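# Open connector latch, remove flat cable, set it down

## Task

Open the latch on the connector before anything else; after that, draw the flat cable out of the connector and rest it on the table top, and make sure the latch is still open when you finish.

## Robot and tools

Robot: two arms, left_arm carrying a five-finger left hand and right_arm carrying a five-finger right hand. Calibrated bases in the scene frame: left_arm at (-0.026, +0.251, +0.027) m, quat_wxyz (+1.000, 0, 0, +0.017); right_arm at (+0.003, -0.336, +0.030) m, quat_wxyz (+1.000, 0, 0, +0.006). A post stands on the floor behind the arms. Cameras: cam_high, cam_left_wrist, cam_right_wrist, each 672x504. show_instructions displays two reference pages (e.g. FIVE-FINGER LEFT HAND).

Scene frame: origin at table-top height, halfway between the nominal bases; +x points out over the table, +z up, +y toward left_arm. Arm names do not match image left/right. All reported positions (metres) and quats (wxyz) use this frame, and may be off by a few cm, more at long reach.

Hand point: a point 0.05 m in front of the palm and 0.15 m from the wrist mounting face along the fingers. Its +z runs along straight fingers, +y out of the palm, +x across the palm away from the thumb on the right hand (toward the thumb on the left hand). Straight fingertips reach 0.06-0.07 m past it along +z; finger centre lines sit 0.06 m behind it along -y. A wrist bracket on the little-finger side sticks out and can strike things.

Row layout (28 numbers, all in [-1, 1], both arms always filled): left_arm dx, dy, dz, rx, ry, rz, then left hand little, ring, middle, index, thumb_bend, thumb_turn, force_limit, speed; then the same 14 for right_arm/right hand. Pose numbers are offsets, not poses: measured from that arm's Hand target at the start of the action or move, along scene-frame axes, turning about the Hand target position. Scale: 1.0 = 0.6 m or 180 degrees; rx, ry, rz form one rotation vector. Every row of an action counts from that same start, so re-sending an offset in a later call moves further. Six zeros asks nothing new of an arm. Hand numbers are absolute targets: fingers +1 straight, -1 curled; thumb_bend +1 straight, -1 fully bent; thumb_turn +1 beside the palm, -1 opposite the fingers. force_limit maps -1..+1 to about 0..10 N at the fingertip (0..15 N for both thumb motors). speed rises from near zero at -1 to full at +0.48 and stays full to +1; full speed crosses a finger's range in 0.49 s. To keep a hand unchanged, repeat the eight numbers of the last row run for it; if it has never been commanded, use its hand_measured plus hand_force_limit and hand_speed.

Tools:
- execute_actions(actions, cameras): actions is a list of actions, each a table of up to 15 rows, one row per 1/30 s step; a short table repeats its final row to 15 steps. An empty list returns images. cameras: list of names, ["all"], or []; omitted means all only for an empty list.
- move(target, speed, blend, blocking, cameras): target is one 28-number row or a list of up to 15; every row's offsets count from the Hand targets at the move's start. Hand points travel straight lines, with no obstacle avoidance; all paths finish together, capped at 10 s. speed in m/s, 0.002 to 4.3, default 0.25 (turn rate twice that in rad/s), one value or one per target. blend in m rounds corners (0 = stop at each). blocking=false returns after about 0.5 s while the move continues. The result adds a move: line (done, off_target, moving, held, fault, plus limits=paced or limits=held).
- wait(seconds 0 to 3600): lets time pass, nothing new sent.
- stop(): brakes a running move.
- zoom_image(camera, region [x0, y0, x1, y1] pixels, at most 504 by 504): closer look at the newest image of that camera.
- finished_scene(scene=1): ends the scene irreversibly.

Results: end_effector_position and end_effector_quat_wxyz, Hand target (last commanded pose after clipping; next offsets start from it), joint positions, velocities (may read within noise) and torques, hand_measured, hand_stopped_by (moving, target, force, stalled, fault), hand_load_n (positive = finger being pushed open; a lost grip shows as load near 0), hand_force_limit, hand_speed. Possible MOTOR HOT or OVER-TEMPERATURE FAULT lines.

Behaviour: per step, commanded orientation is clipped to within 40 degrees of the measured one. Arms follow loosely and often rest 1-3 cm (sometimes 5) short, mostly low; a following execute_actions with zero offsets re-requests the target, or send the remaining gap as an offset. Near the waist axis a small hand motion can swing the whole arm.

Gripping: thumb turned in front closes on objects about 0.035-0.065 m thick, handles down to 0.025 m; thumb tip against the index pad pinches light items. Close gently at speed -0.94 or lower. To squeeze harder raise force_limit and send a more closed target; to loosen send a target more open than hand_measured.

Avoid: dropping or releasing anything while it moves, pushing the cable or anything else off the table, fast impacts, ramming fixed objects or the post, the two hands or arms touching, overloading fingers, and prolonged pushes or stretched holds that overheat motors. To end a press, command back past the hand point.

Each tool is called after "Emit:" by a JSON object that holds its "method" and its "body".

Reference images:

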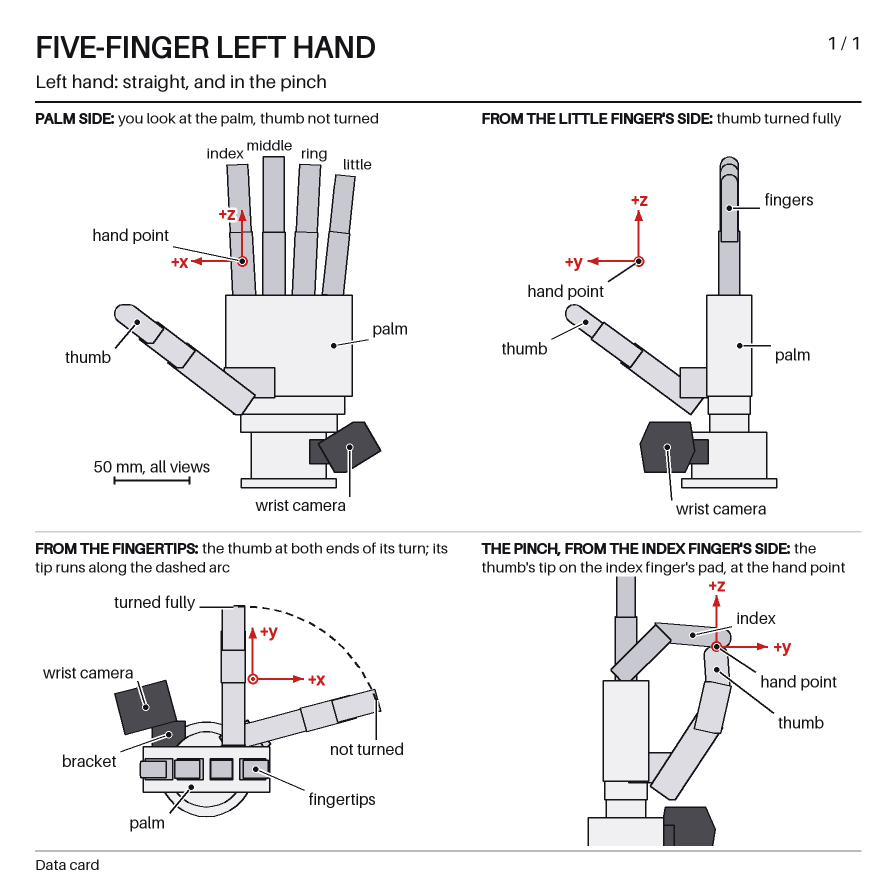

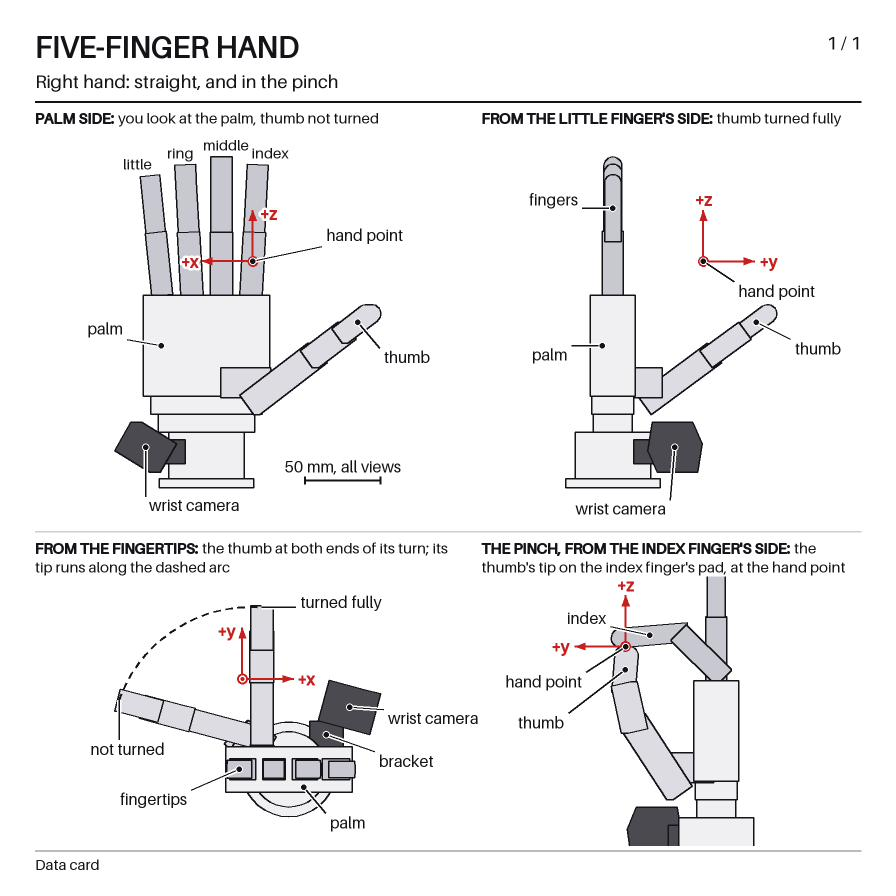

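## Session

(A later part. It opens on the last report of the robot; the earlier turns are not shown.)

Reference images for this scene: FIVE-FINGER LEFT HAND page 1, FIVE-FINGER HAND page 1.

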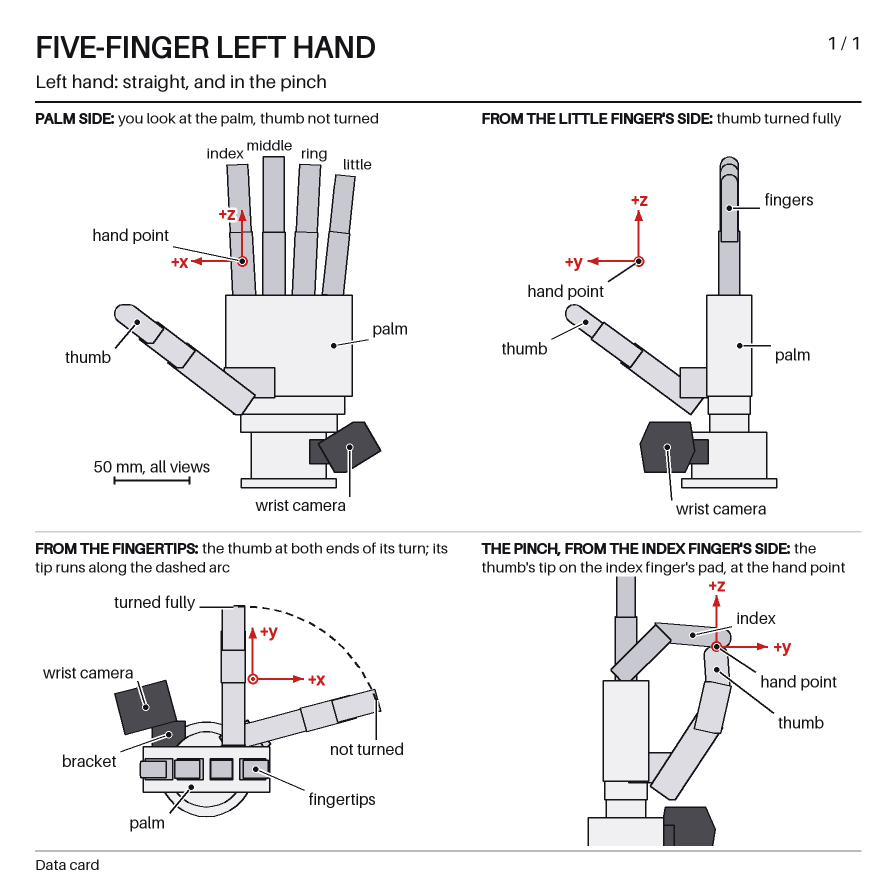

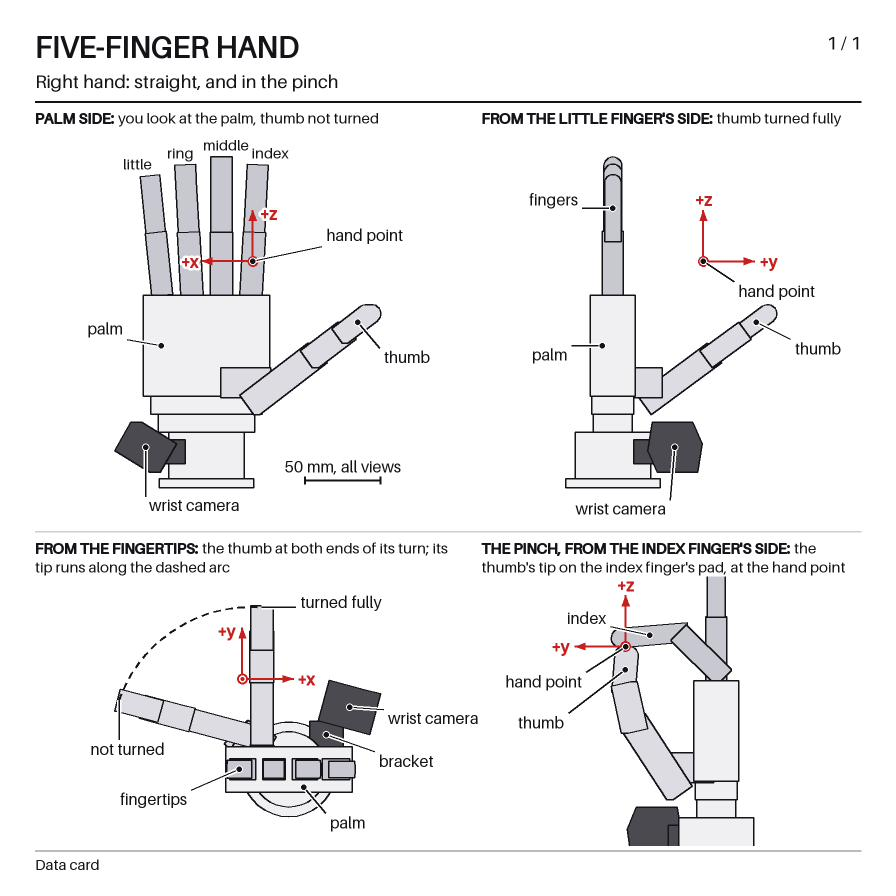

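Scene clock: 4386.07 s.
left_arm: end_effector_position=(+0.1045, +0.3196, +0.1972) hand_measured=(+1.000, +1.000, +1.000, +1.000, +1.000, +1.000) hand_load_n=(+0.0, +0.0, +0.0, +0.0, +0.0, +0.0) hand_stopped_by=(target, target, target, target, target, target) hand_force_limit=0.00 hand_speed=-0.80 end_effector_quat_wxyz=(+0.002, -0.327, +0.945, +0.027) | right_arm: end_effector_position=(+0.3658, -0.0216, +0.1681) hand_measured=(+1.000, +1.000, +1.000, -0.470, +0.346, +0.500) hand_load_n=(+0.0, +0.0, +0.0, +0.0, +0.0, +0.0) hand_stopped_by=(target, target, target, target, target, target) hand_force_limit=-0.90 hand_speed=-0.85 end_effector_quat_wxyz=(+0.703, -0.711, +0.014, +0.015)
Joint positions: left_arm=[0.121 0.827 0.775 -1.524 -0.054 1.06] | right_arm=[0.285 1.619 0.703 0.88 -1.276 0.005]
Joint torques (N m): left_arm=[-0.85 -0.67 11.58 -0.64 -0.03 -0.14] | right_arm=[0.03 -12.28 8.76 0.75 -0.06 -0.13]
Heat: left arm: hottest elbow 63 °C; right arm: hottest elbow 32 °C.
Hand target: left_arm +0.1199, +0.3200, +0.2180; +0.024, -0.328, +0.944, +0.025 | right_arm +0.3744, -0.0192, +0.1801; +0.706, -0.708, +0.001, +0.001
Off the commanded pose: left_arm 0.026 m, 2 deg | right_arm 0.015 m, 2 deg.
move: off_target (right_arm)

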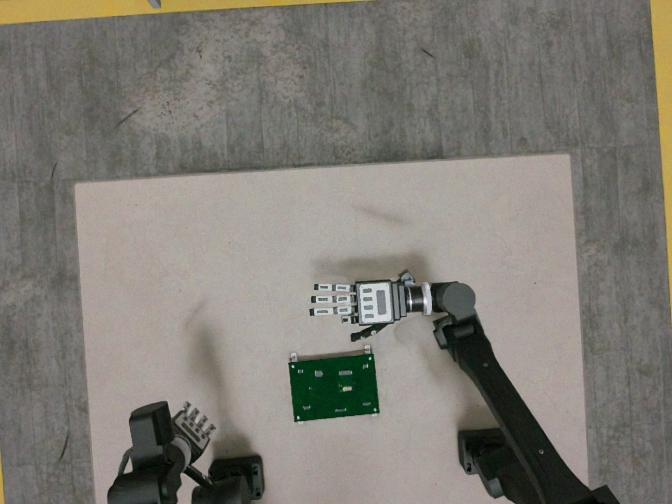

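Emit:
{"method": "move", "body": {"target": [[0,0,0,0,0,0,1,1,1,1,1,1,0,-0.8,-0.3897,0.177,-0.0085,0,0,-0.279,1,1,1,1,1,1,-0.6,-0.5]], "speed": 0.12, "cameras": ["cam_high","cam_right_wrist"]}}

Scene clock: 4398.07 s.
left_arm: end_effector_position=(+0.1045, +0.3196, +0.1972) hand_measured=(+1.000, +1.000, +1.000, +1.000, +1.000, +1.000) hand_load_n=(+0.0, +0.0, +0.0, +0.0, +0.0, +0.0) hand_stopped_by=(target, target, target, target, target, target) hand_force_limit=0.00 hand_speed=-0.80 end_effector_quat_wxyz=(+0.002, -0.327, +0.945, +0.027) | right_arm: end_effector_position=(+0.1431, +0.0685, +0.1570) hand_measured=(+1.000, +1.000, +1.000, +1.000, +1.000, +1.000) hand_load_n=(-0.5, +0.0, +0.0, +0.0, +0.0, -0.5) hand_stopped_by=(target, target, target, target, target, target) hand_force_limit=-0.60 hand_speed=-0.50 end_effector_quat_wxyz=(+0.622, -0.656, +0.296, -0.308)
Joint positions: left_arm=[0.121 0.827 0.775 -1.524 -0.054 1.06] | right_arm=[1.521 1.245 0.293 0.897 0.845 0.005]
Joint torques (N m): left_arm=[-0.79 -0.67 11.56 -0.62 -0.02 -0.14] | right_arm=[1.14 -4.89 10.3 2 0.08 -0.04]
Heat: left arm: hottest elbow 63 °C; right arm: hottest elbow 32 °C.
Hand target: left_arm +0.1199, +0.3200, +0.2180; +0.024, -0.328, +0.944, +0.025 | right_arm +0.1405, +0.0870, +0.1749; +0.640, -0.641, +0.302, -0.298
Off the commanded pose: left_arm 0.026 m, 2 deg | right_arm 0.026 m, 3 deg.
move: off_target (right_arm)

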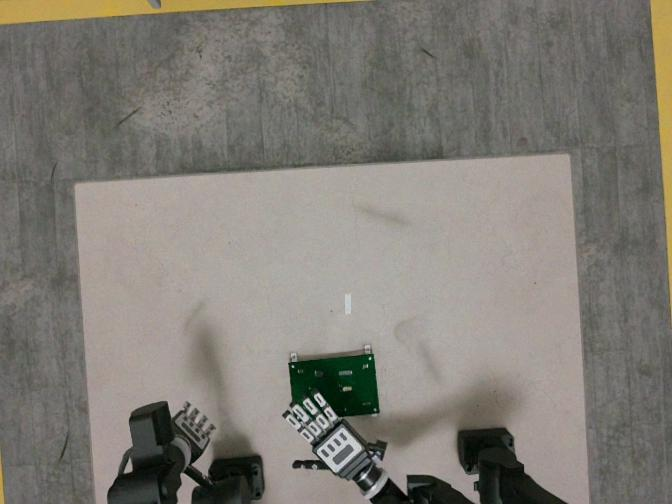

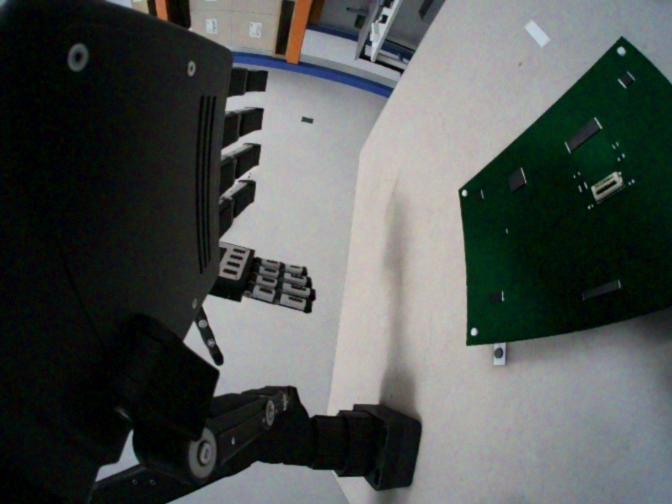

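Emit:
{"method": "zoom_image", "body": {"camera": "cam_right_wrist", "region": [570, 155, 645, 220]}}

Emit:
{"method": "zoom_image", "body": {"camera": "cam_right_wrist", "region": [590, 165, 625, 205]}}

Scaled by 6.720 from the camera's image (finer frame: 960x720).

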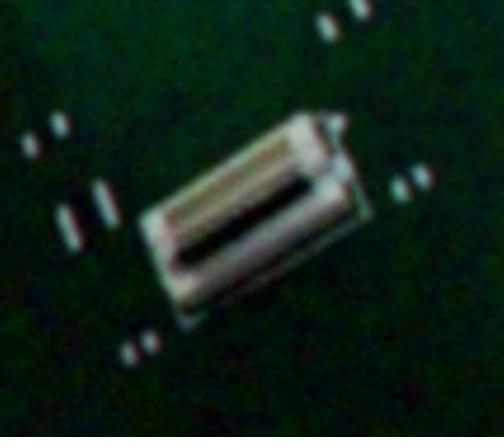

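Scaled by 12.600 from the camera's image (finer frame: 960x720).

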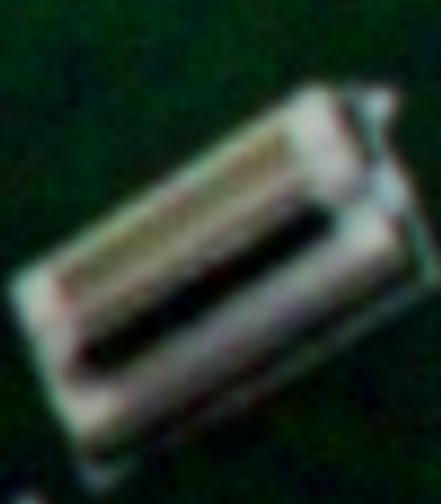

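Emit:
{"method": "move", "body": {"target": [[0,0,0,0,0,0,1,1,1,1,1,1,0,-0.8,0,0,-0.12,0,0,0,1,1,1,1,1,1,-0.6,-0.5]], "speed": 0.08, "cameras": ["cam_right_wrist"]}}

Scene clock: 4423.00 s.
left_arm: end_effector_position=(+0.1045, +0.3196, +0.1972) hand_measured=(+1.000, +1.000, +1.000, +1.000, +1.000, +1.000) hand_load_n=(-0.5, +0.0, +0.0, +0.0, +0.0, +0.0) hand_stopped_by=(target, target, target, target, target, target) hand_force_limit=0.00 hand_speed=-0.80 end_effector_quat_wxyz=(+0.002, -0.327, +0.945, +0.027) | right_arm: end_effector_position=(+0.1436, +0.0850, +0.1018) hand_measured=(+1.000, +1.000, +1.000, +1.000, +1.000, +1.000) hand_load_n=(+0.0, +0.0, -0.5, -0.5, +0.0, -0.5) hand_stopped_by=(target, target, target, target, target, target) hand_force_limit=-0.60 hand_speed=-0.50 end_effector_quat_wxyz=(+0.635, -0.644, +0.302, -0.302)
Joint positions: left_arm=[0.121 0.827 0.775 -1.524 -0.054 1.06] | right_arm=[1.521 1.612 0.293 1.301 0.845 0.008]
Joint torques (N m): left_arm=[-0.85 -0.67 11.58 -0.64 -0.03 -0.15] | right_arm=[0.97 -7.59 3.99 2.07 -0.01 -0.05]
Heat: left arm: hottest elbow 63 °C; right arm: hottest elbow 33 °C.
Hand target: left_arm +0.1199, +0.3200, +0.2180; +0.024, -0.328, +0.944, +0.025 | right_arm +0.1405, +0.0870, +0.1031; +0.640, -0.641, +0.302, -0.298
Off the commanded pose: left_arm 0.026 m, 2 deg | right_arm 0.004 m, 1 deg.
move: done

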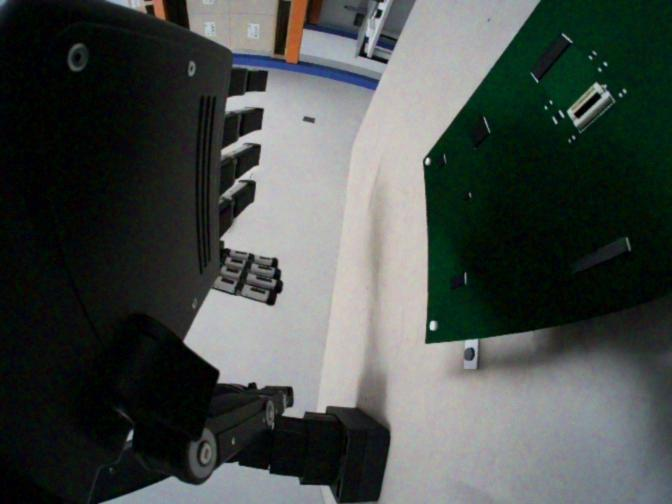

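Emit:
{"method": "zoom_image", "body": {"camera": "cam_right_wrist", "region": [560, 70, 625, 145]}}

Scaled by 6.720 from the camera's image (finer frame: 960x720).

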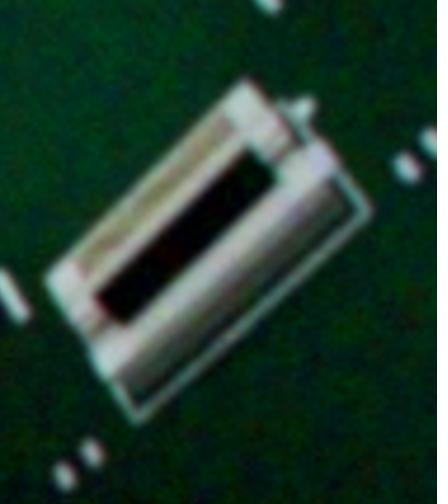

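Emit:
{"method": "move", "body": {"target": [[0,0,0,0,0,0,1,1,1,1,1,1,0,-0.8,0,0,-0.07,0,0,0,1,1,1,1,1,1,-0.6,-0.5]], "speed": 0.06, "cameras": ["cam_right_wrist"]}}

Emit:
{"method": "zoom_image", "body": {"camera": "cam_right_wrist", "region": [465, 5, 555, 95]}}

Scene clock: 4433.50 s.
left_arm: end_effector_position=(+0.1045, +0.3196, +0.1972) hand_measured=(+1.000, +1.000, +1.000, +1.000, +1.000, +1.000) hand_load_n=(+0.0, +0.0, +0.0, +0.0, +0.0, +0.0) hand_stopped_by=(target, target, target, target, target, target) hand_force_limit=0.00 hand_speed=-0.80 end_effector_quat_wxyz=(+0.002, -0.327, +0.945, +0.027) | right_arm: end_effector_position=(+0.1434, +0.0807, +0.0574) hand_measured=(+1.000, +1.000, +1.000, +1.000, +1.000, +1.000) hand_load_n=(+0.0, +0.0, +0.0, +0.0, +0.0, -0.5) hand_stopped_by=(target, target, target, target, target, target) hand_force_limit=-0.60 hand_speed=-0.50 end_effector_quat_wxyz=(+0.631, -0.647, +0.301, -0.303)
Joint positions: left_arm=[0.121 0.827 0.775 -1.524 -0.054 1.06] | right_arm=[1.521 1.848 0.293 1.527 0.845 0.008]
Joint torques (N m): left_arm=[-0.91 -0.67 11.54 -0.61 -0.02 -0.14] | right_arm=[0.85 -8.47 2.88 1.99 0.02 -0.05]
Heat: left arm: hottest elbow 63 °C; right arm: hottest elbow 33 °C.
Hand target: left_arm +0.1199, +0.3200, +0.2180; +0.024, -0.328, +0.944, +0.025 | right_arm +0.1405, +0.0870, +0.0610; +0.640, -0.641, +0.302, -0.298
Off the commanded pose: left_arm 0.026 m, 2 deg | right_arm 0.008 m, 1 deg.
move: done

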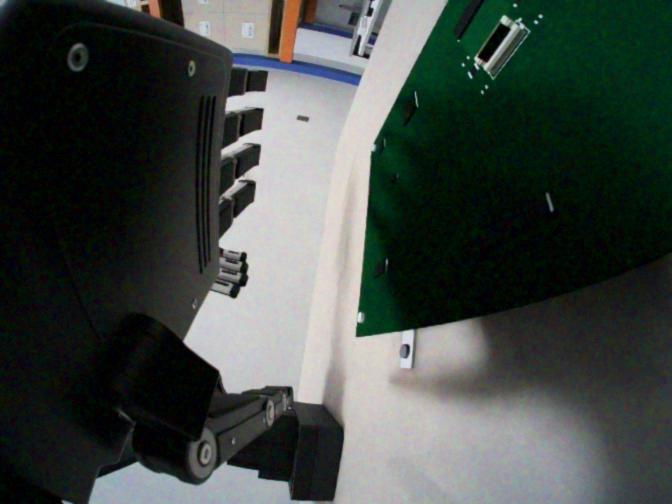

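Scaled by 5.600 from the camera's image (finer frame: 960x720).

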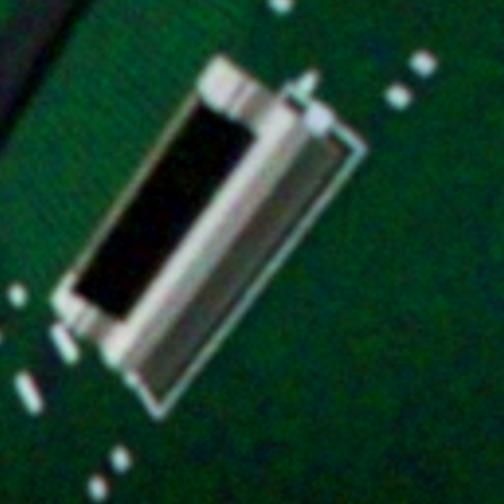

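Emit:
{"method": "move", "body": {"target": [[0,0,0,0,0,0,1,1,1,1,1,1,0,-0.8,0,0,0.2,0,0,0,1,1,1,1,1,1,-0.6,-0.5]], "speed": 0.12, "cameras": []}}

Emit:
{"method": "move", "body": {"target": [[0,0,0,0,0,0,1,1,1,1,1,1,0,-0.8,0.0158,-0.1517,0,0,0,0.279,1,1,1,1,1,1,-0.6,-0.5]], "speed": 0.12, "cameras": ["cam_right_wrist","cam_high"]}}

Scene clock: 4498.97 s.
left_arm: end_effector_position=(+0.1045, +0.3196, +0.1972) hand_measured=(+1.000, +1.000, +1.000, +1.000, +1.000, +1.000) hand_load_n=(+0.0, +0.0, +0.0, +0.0, +0.0, +0.0) hand_stopped_by=(target, target, target, target, target, target) hand_force_limit=0.00 hand_speed=-0.80 end_effector_quat_wxyz=(+0.002, -0.327, +0.945, +0.027) | right_arm: end_effector_position=(+0.1435, +0.0701, +0.1612) hand_measured=(+1.000, +1.000, +1.000, +1.000, +1.000, +1.000) hand_load_n=(+0.0, +0.0, +0.0, +0.0, +0.0, +0.0) hand_stopped_by=(target, target, target, target, target, target) hand_force_limit=-0.60 hand_speed=-0.50 end_effector_quat_wxyz=(+0.624, -0.653, +0.297, -0.308)
Joint positions: left_arm=[0.121 0.827 0.775 -1.524 -0.054 1.06] | right_arm=[1.521 1.239 0.298 0.896 0.847 0.001]
Joint torques (N m): left_arm=[-0.85 -0.73 11.55 -0.61 -0.03 -0.14] | right_arm=[1.14 -6.36 10.44 1.1 -0.02 0]
Heat: left arm: hottest elbow 63 °C; right arm: hottest elbow 32 °C.
Hand target: left_arm +0.1199, +0.3200, +0.2180; +0.024, -0.328, +0.944, +0.025 | right_arm +0.1405, +0.0870, +0.1810; +0.640, -0.641, +0.302, -0.298
Off the commanded pose: left_arm 0.026 m, 2 deg | right_arm 0.026 m, 3 deg.
move: off_target (right_arm)

Scene clock: 4503.17 s.
left_arm: end_effector_position=(+0.1045, +0.3196, +0.1972) hand_measured=(+1.000, +1.000, +1.000, +1.000, +1.000, +1.000) hand_load_n=(+0.0, +0.0, +0.0, +0.0, +0.0, +0.0) hand_stopped_by=(target, target, target, target, target, target) hand_force_limit=0.00 hand_speed=-0.80 end_effector_quat_wxyz=(+0.002, -0.327, +0.945, +0.027) | right_arm: end_effector_position=(+0.1342, -0.0120, +0.1644) hand_measured=(+1.000, +1.000, +1.000, +1.000, +1.000, +1.000) hand_load_n=(+0.0, +0.0, +0.0, +0.0, +0.0, +0.0) hand_stopped_by=(target, target, target, target, target, target) hand_force_limit=-0.60 hand_speed=-0.50 end_effector_quat_wxyz=(+0.695, -0.719, +0.012, +0.020)
Joint positions: left_arm=[0.121 0.827 0.775 -1.524 -0.054 1.06] | right_arm=[0.659 1.033 0.186 0.792 -0.911 0.001]
Joint torques (N m): left_arm=[-0.85 -0.62 11.58 -0.61 -0.02 -0.14] | right_arm=[-1.03 -2.55 10.7 1.99 -0.18 -0.08]
Heat: left arm: hottest elbow 63 °C; right arm: hottest elbow 32 °C.
Hand target: left_arm +0.1199, +0.3200, +0.2180; +0.024, -0.328, +0.944, +0.025 | right_arm +0.1501, -0.0041, +0.1810; +0.706, -0.708, +0.002, +0.001
Off the commanded pose: left_arm 0.026 m, 2 deg | right_arm 0.024 m, 3 deg.
move: off_target (right_arm)
Images, in order (width x height): cam_high 672x504, cam_right_wrist 672x504.

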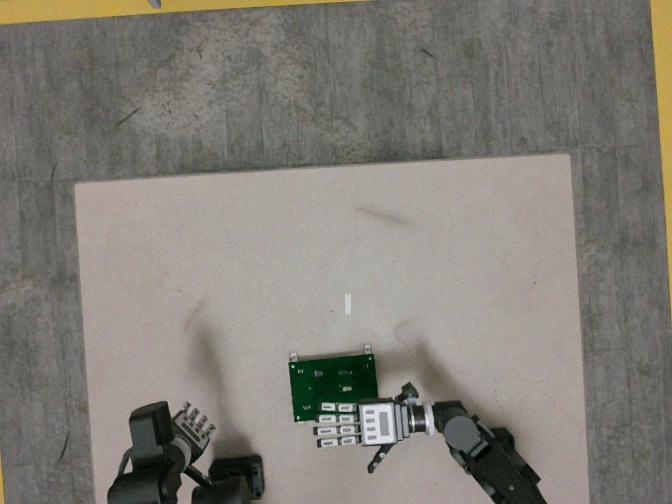

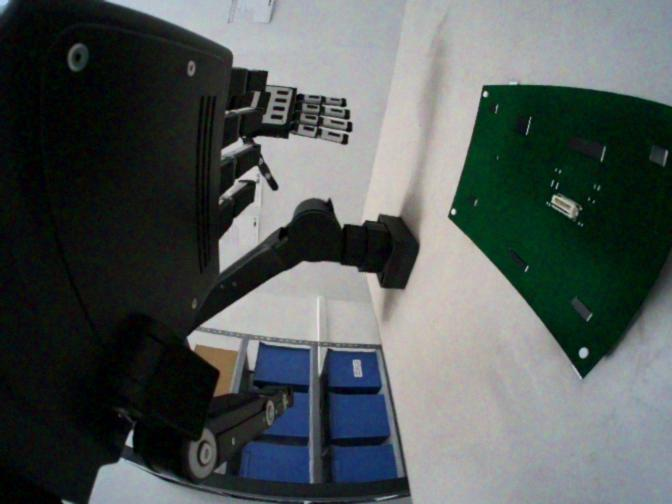

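Emit:
{"method": "move", "body": {"target": [[0,0,0,0,0,0,1,1,1,1,1,1,0,-0.8,0,0,-0.13,0,0,0,1,1,1,1,1,1,-0.6,-0.5]], "speed": 0.08, "cameras": ["cam_right_wrist"]}}

Scene clock: 4507.47 s.
left_arm: end_effector_position=(+0.1045, +0.3196, +0.1972) hand_measured=(+1.000, +1.000, +1.000, +1.000, +1.000, +1.000) hand_load_n=(+0.0, +0.0, +0.0, +0.0, +0.0, +0.0) hand_stopped_by=(target, target, target, target, target, target) hand_force_limit=0.00 hand_speed=-0.80 end_effector_quat_wxyz=(+0.002, -0.327, +0.945, +0.027) | right_arm: end_effector_position=(+0.1490, -0.0009, +0.1043) hand_measured=(+1.000, +1.000, +1.000, +1.000, +1.000, +1.000) hand_load_n=(+0.0, +0.0, -0.5, +0.0, +0.0, +0.0) hand_stopped_by=(target, target, target, target, target, target) hand_force_limit=-0.60 hand_speed=-0.50 end_effector_quat_wxyz=(+0.705, -0.709, -0.004, +0.003)
Joint positions: left_arm=[0.121 0.827 0.775 -1.524 -0.054 1.06] | right_arm=[0.659 1.54 0.169 1.363 -0.909 -0.008]
Joint torques (N m): left_arm=[-0.91 -0.62 11.59 -0.64 -0.03 -0.14] | right_arm=[-0.56 -5.36 2.95 1.96 -0.14 0.02]
Heat: left arm: hottest elbow 63 °C; right arm: hottest elbow 32 °C.
Hand target: left_arm +0.1199, +0.3200, +0.2180; +0.024, -0.328, +0.944, +0.025 | right_arm +0.1500, -0.0041, +0.1030; +0.706, -0.708, +0.002, +0.002
Off the commanded pose: left_arm 0.026 m, 2 deg | right_arm 0.004 m, 1 deg.
move: done

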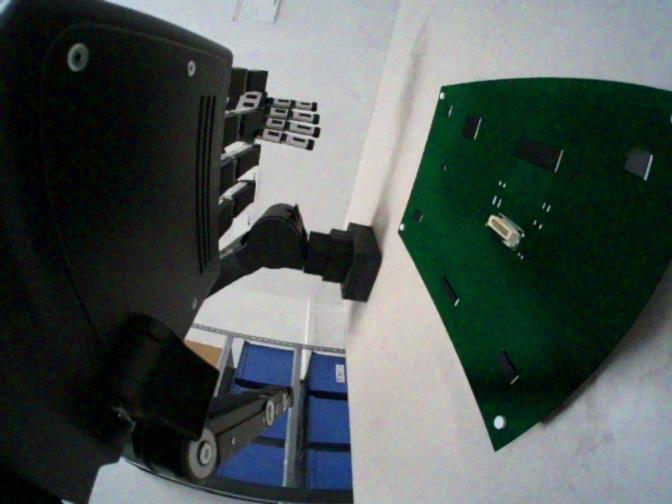

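Emit:
{"method": "zoom_image", "body": {"camera": "cam_right_wrist", "region": [475, 200, 535, 260]}}

Scaled by 8.400 from the camera's image (finer frame: 960x720).

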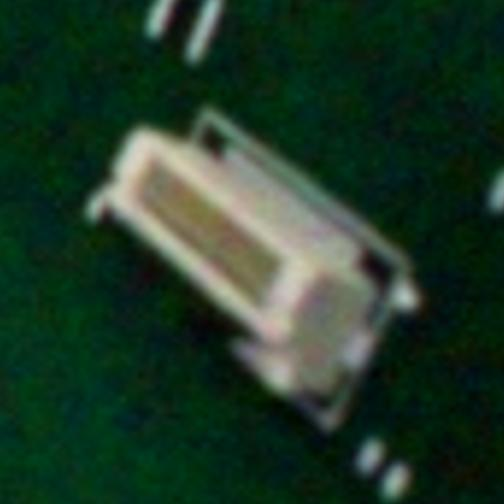

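Emit:
{"method": "zoom_image", "body": {"camera": "cam_right_wrist", "region": [482, 208, 528, 254]}}

Emit:
{"method": "move", "body": {"target": [[0,0,0,0,0,0,1,1,1,1,1,1,0,-0.8,0,0,-0.06,0,0,0,1,1,1,1,1,1,-0.6,-0.5]], "speed": 0.06, "cameras": ["cam_right_wrist"]}}

Scaled by 10.957 from the camera's image (finer frame: 960x720).

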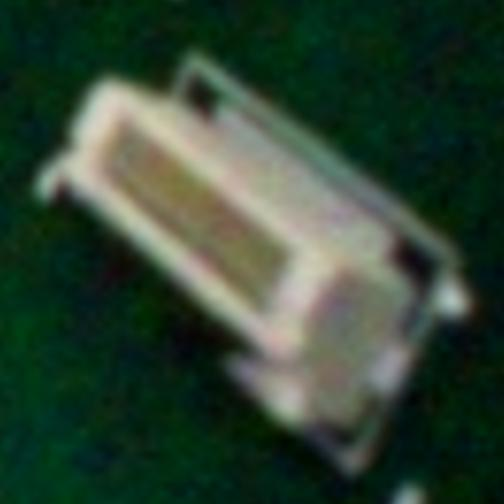

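Scene clock: 4544.73 s.
left_arm: end_effector_position=(+0.1045, +0.3196, +0.1972) hand_measured=(+1.000, +1.000, +1.000, +1.000, +1.000, +1.000) hand_load_n=(+0.0, +0.0, +0.0, +0.0, +0.0, +0.5) hand_stopped_by=(target, target, target, target, target, target) hand_force_limit=0.00 hand_speed=-0.80 end_effector_quat_wxyz=(+0.002, -0.327, +0.945, +0.027) | right_arm: end_effector_position=(+0.1454, -0.0040, +0.0657) hand_measured=(+1.000, +1.000, +1.000, +1.000, +1.000, +1.000) hand_load_n=(+0.0, +0.0, -0.5, +0.0, +0.0, +0.0) hand_stopped_by=(target, target, target, target, target, target) hand_force_limit=-0.60 hand_speed=-0.50 end_effector_quat_wxyz=(+0.696, -0.718, +0.006, +0.012)
Joint positions: left_arm=[0.121 0.827 0.775 -1.524 -0.054 1.06] | right_arm=[0.659 1.777 0.169 1.556 -0.909 -0.015]
Joint torques (N m): left_arm=[-0.79 -0.56 11.58 -0.61 -0.03 -0.14] | right_arm=[-0.38 -7.3 1.74 2 -0.16 -0.13]
Heat: left arm: hottest elbow 63 °C; right arm: hottest elbow 31 °C.
Hand target: left_arm +0.1199, +0.3200, +0.2180; +0.024, -0.328, +0.944, +0.025 | right_arm +0.1500, -0.0041, +0.0670; +0.706, -0.708, +0.002, +0.002
Off the commanded pose: left_arm 0.026 m, 2 deg | right_arm 0.005 m, 2 deg.
joint sent to its limit (right arm) — joint 4 (wrist pitch), upper limit. The joint targets still meet the commanded pose.
move: done

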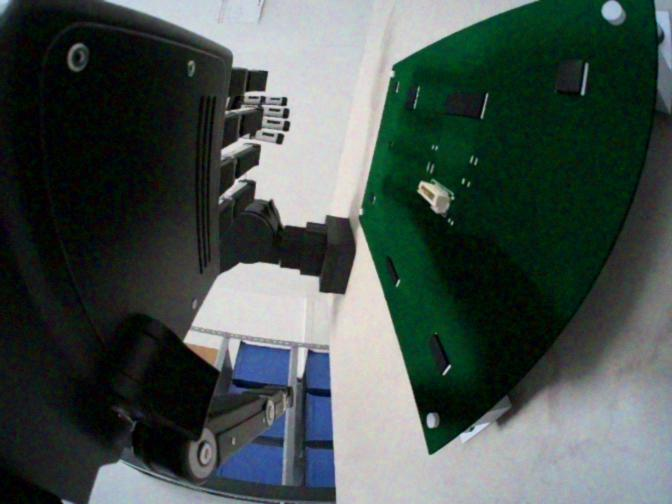

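Emit:
{"method": "zoom_image", "body": {"camera": "cam_right_wrist", "region": [412, 172, 462, 222]}}

Scaled by 10.080 from the camera's image (finer frame: 960x720).

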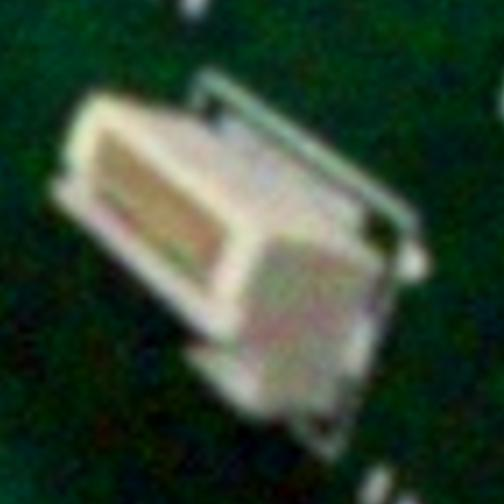

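Emit:
{"method": "zoom_image", "body": {"camera": "cam_right_wrist", "region": [414, 178, 444, 208]}}

Scaled by 16.800 from the camera's image (finer frame: 960x720).

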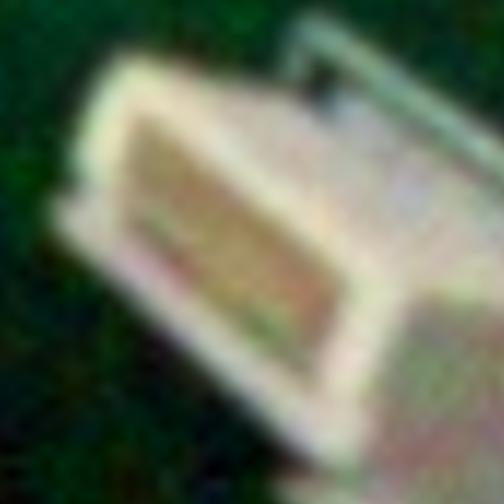

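Emit:
{"method": "move", "body": {"target": [[0,0,0,0,0,0,1,1,1,1,1,1,0,-0.8,0,0,0.05,0,0,0,1,1,1,1,1,1,-0.6,-0.5],[0,0,0,0,0,0,1,1,1,1,1,1,0,-0.8,-0.083,0.0,0.04,0,0,0,1,1,1,1,1,1,-0.6,-0.5]], "speed": 0.06, "cameras": ["cam_right_wrist"]}}

Scene clock: 4601.57 s.
left_arm: end_effector_position=(+0.1045, +0.3196, +0.1972) hand_measured=(+1.000, +1.000, +1.000, +1.000, +1.000, +1.000) hand_load_n=(+0.0, +0.0, +0.0, +0.0, +0.0, +0.0) hand_stopped_by=(target, target, target, target, target, target) hand_force_limit=0.00 hand_speed=-0.80 end_effector_quat_wxyz=(+0.002, -0.327, +0.945, +0.027) | right_arm: end_effector_position=(+0.1058, -0.0037, +0.0912) hand_measured=(+1.000, +1.000, +1.000, +1.000, +1.000, +1.000) hand_load_n=(-0.5, -0.5, +0.0, +0.0, +0.0, -0.5) hand_stopped_by=(target, target, target, target, target, target) hand_force_limit=-0.60 hand_speed=-0.50 end_effector_quat_wxyz=(+0.705, -0.709, +0.004, -0.004)
Joint positions: left_arm=[0.121 0.827 0.775 -1.524 -0.054 1.06] | right_arm=[0.798 1.616 0.071 1.536 -0.751 -0.006]
Joint torques (N m): left_arm=[-0.79 -0.67 11.58 -0.61 -0.03 -0.14] | right_arm=[1.2 -5.07 1.57 2.03 0.01 0.01]
Heat: left arm: hottest elbow 63 °C; right arm: hottest elbow 31 °C.
Hand target: left_arm +0.1199, +0.3200, +0.2180; +0.024, -0.328, +0.944, +0.025 | right_arm +0.1002, -0.0040, +0.0910; +0.706, -0.708, +0.001, +0.002
Off the commanded pose: left_arm 0.026 m, 2 deg | right_arm 0.006 m, 1 deg.
move: done

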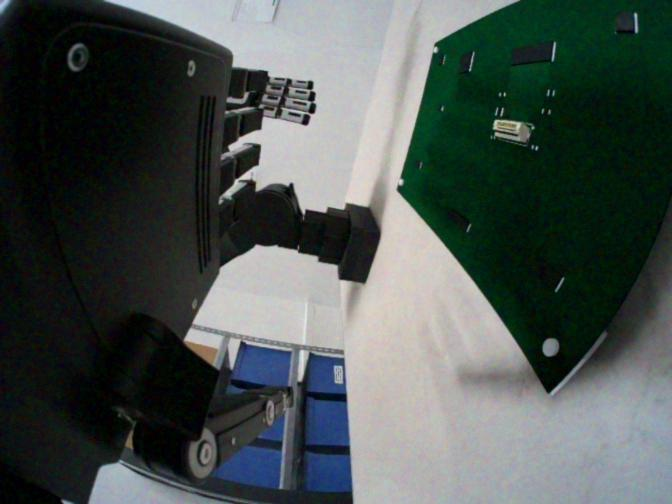

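Emit:
{"method": "zoom_image", "body": {"camera": "cam_right_wrist", "region": [485, 105, 545, 160]}}

Emit:
{"method": "zoom_image", "body": {"camera": "cam_right_wrist", "region": [490, 112, 535, 152]}}

Scaled by 8.400 from the camera's image (finer frame: 960x720).

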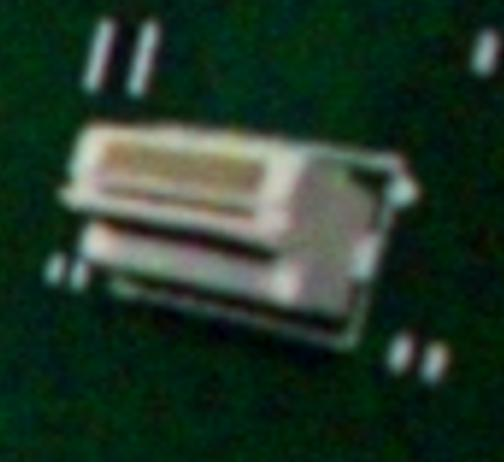

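Scaled by 11.200 from the camera's image (finer frame: 960x720).

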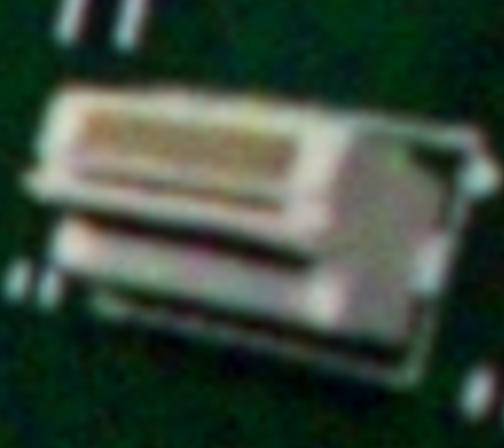

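Emit:
{"method": "move", "body": {"target": [[0,0,0,0,0,0,1,1,1,1,1,1,0,-0.8,0,0,0.15,0,0,0,1,1,1,1,1,1,-0.6,-0.5],[0,0,0,0,0,0,1,1,1,1,1,1,0,-0.8,-0.05,-0.15,0.18,0,0,0,1,1,1,1,1,1,-0.6,-0.5]], "speed": 0.12, "cameras": ["all"]}}

Emit:
{"method": "zoom_image", "body": {"camera": "cam_high", "region": [320, 280, 380, 330]}}

Emit:
{"method": "zoom_image", "body": {"camera": "cam_high", "region": [339, 382, 357, 398]}}

Scene clock: 4629.23 s.
left_arm: end_effector_position=(+0.1045, +0.3196, +0.1972) hand_measured=(+1.000, +1.000, +1.000, +1.000, +1.000, +1.000) hand_load_n=(+0.0, +0.0, +0.0, +0.0, +0.0, +0.0) hand_stopped_by=(target, target, target, target, target, target) hand_force_limit=0.00 hand_speed=-0.80 end_effector_quat_wxyz=(+0.002, -0.327, +0.945, +0.027) | right_arm: end_effector_position=(+0.0665, -0.0930, +0.1908) hand_measured=(+1.000, +1.000, +1.000, +1.000, +1.000, +1.000) hand_load_n=(+0.0, +0.0, +0.0, +0.0, +0.0, +0.0) hand_stopped_by=(target, target, target, target, target, target) hand_force_limit=-0.60 hand_speed=-0.50 end_effector_quat_wxyz=(+0.703, -0.711, +0.006, +0.014)
Joint positions: left_arm=[0.121 0.827 0.775 -1.524 -0.054 1.06] | right_arm=[0.459 0.128 0.071 0.032 -1.111 0.007]
Joint torques (N m): left_arm=[-0.97 -0.73 11.58 -0.62 -0.02 -0.13] | right_arm=[-0.73 1.67 11.73 0.94 -0.12 -0.14]
Heat: left arm: hottest elbow 63 °C; right arm: hottest elbow 31 °C.
Hand target: left_arm +0.1199, +0.3200, +0.2180; +0.024, -0.328, +0.944, +0.025 | right_arm +0.0702, -0.0940, +0.1990; +0.706, -0.708, +0.001, +0.002
Off the commanded pose: left_arm 0.026 m, 2 deg | right_arm 0.009 m, 2 deg.
move: done

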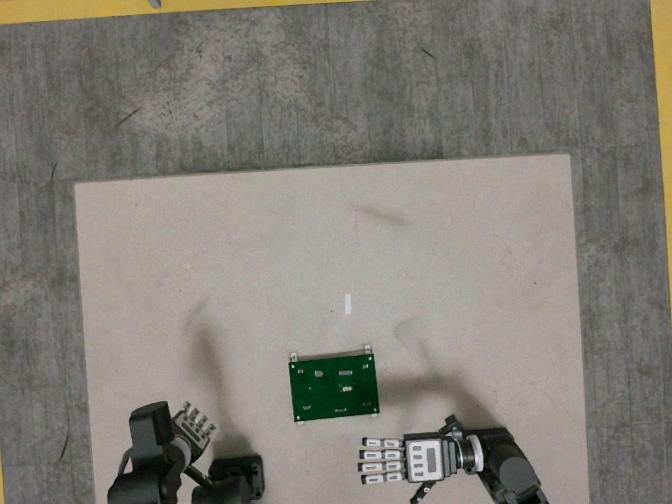

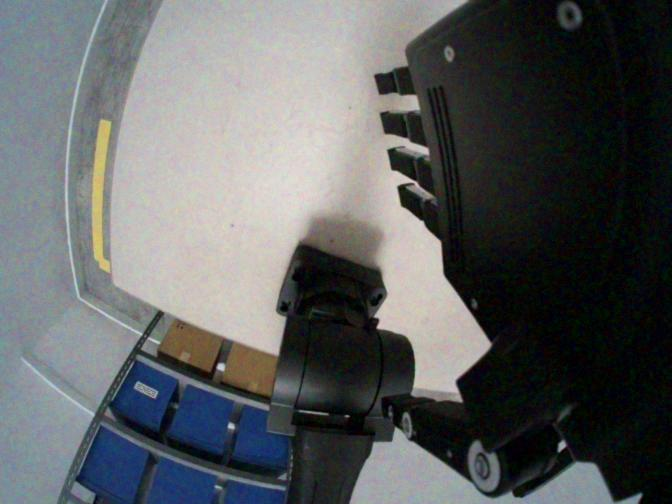

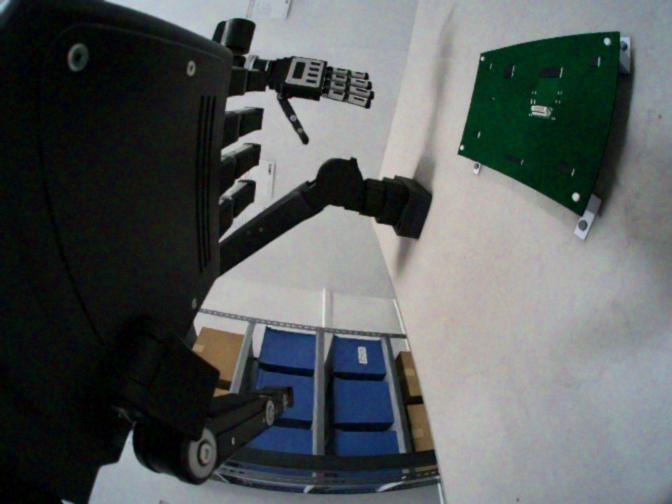

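Scaled by 8.400 from the camera's image (finer frame: 960x720).

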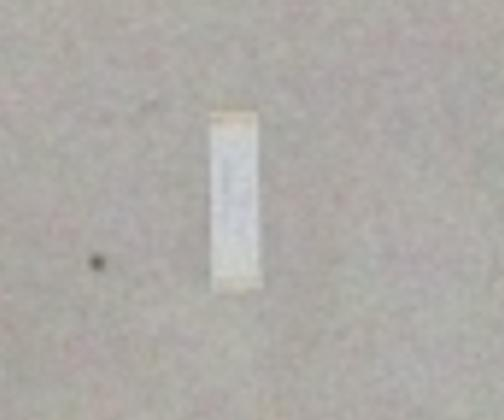

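Scaled by 28.000 from the camera's image (finer frame: 960x720).

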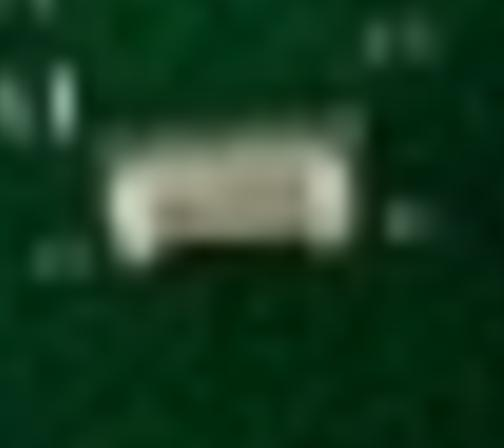

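Emit:
{"method": "finished_scene", "body": {"scene": 1}}

The scene is finished: the task was done.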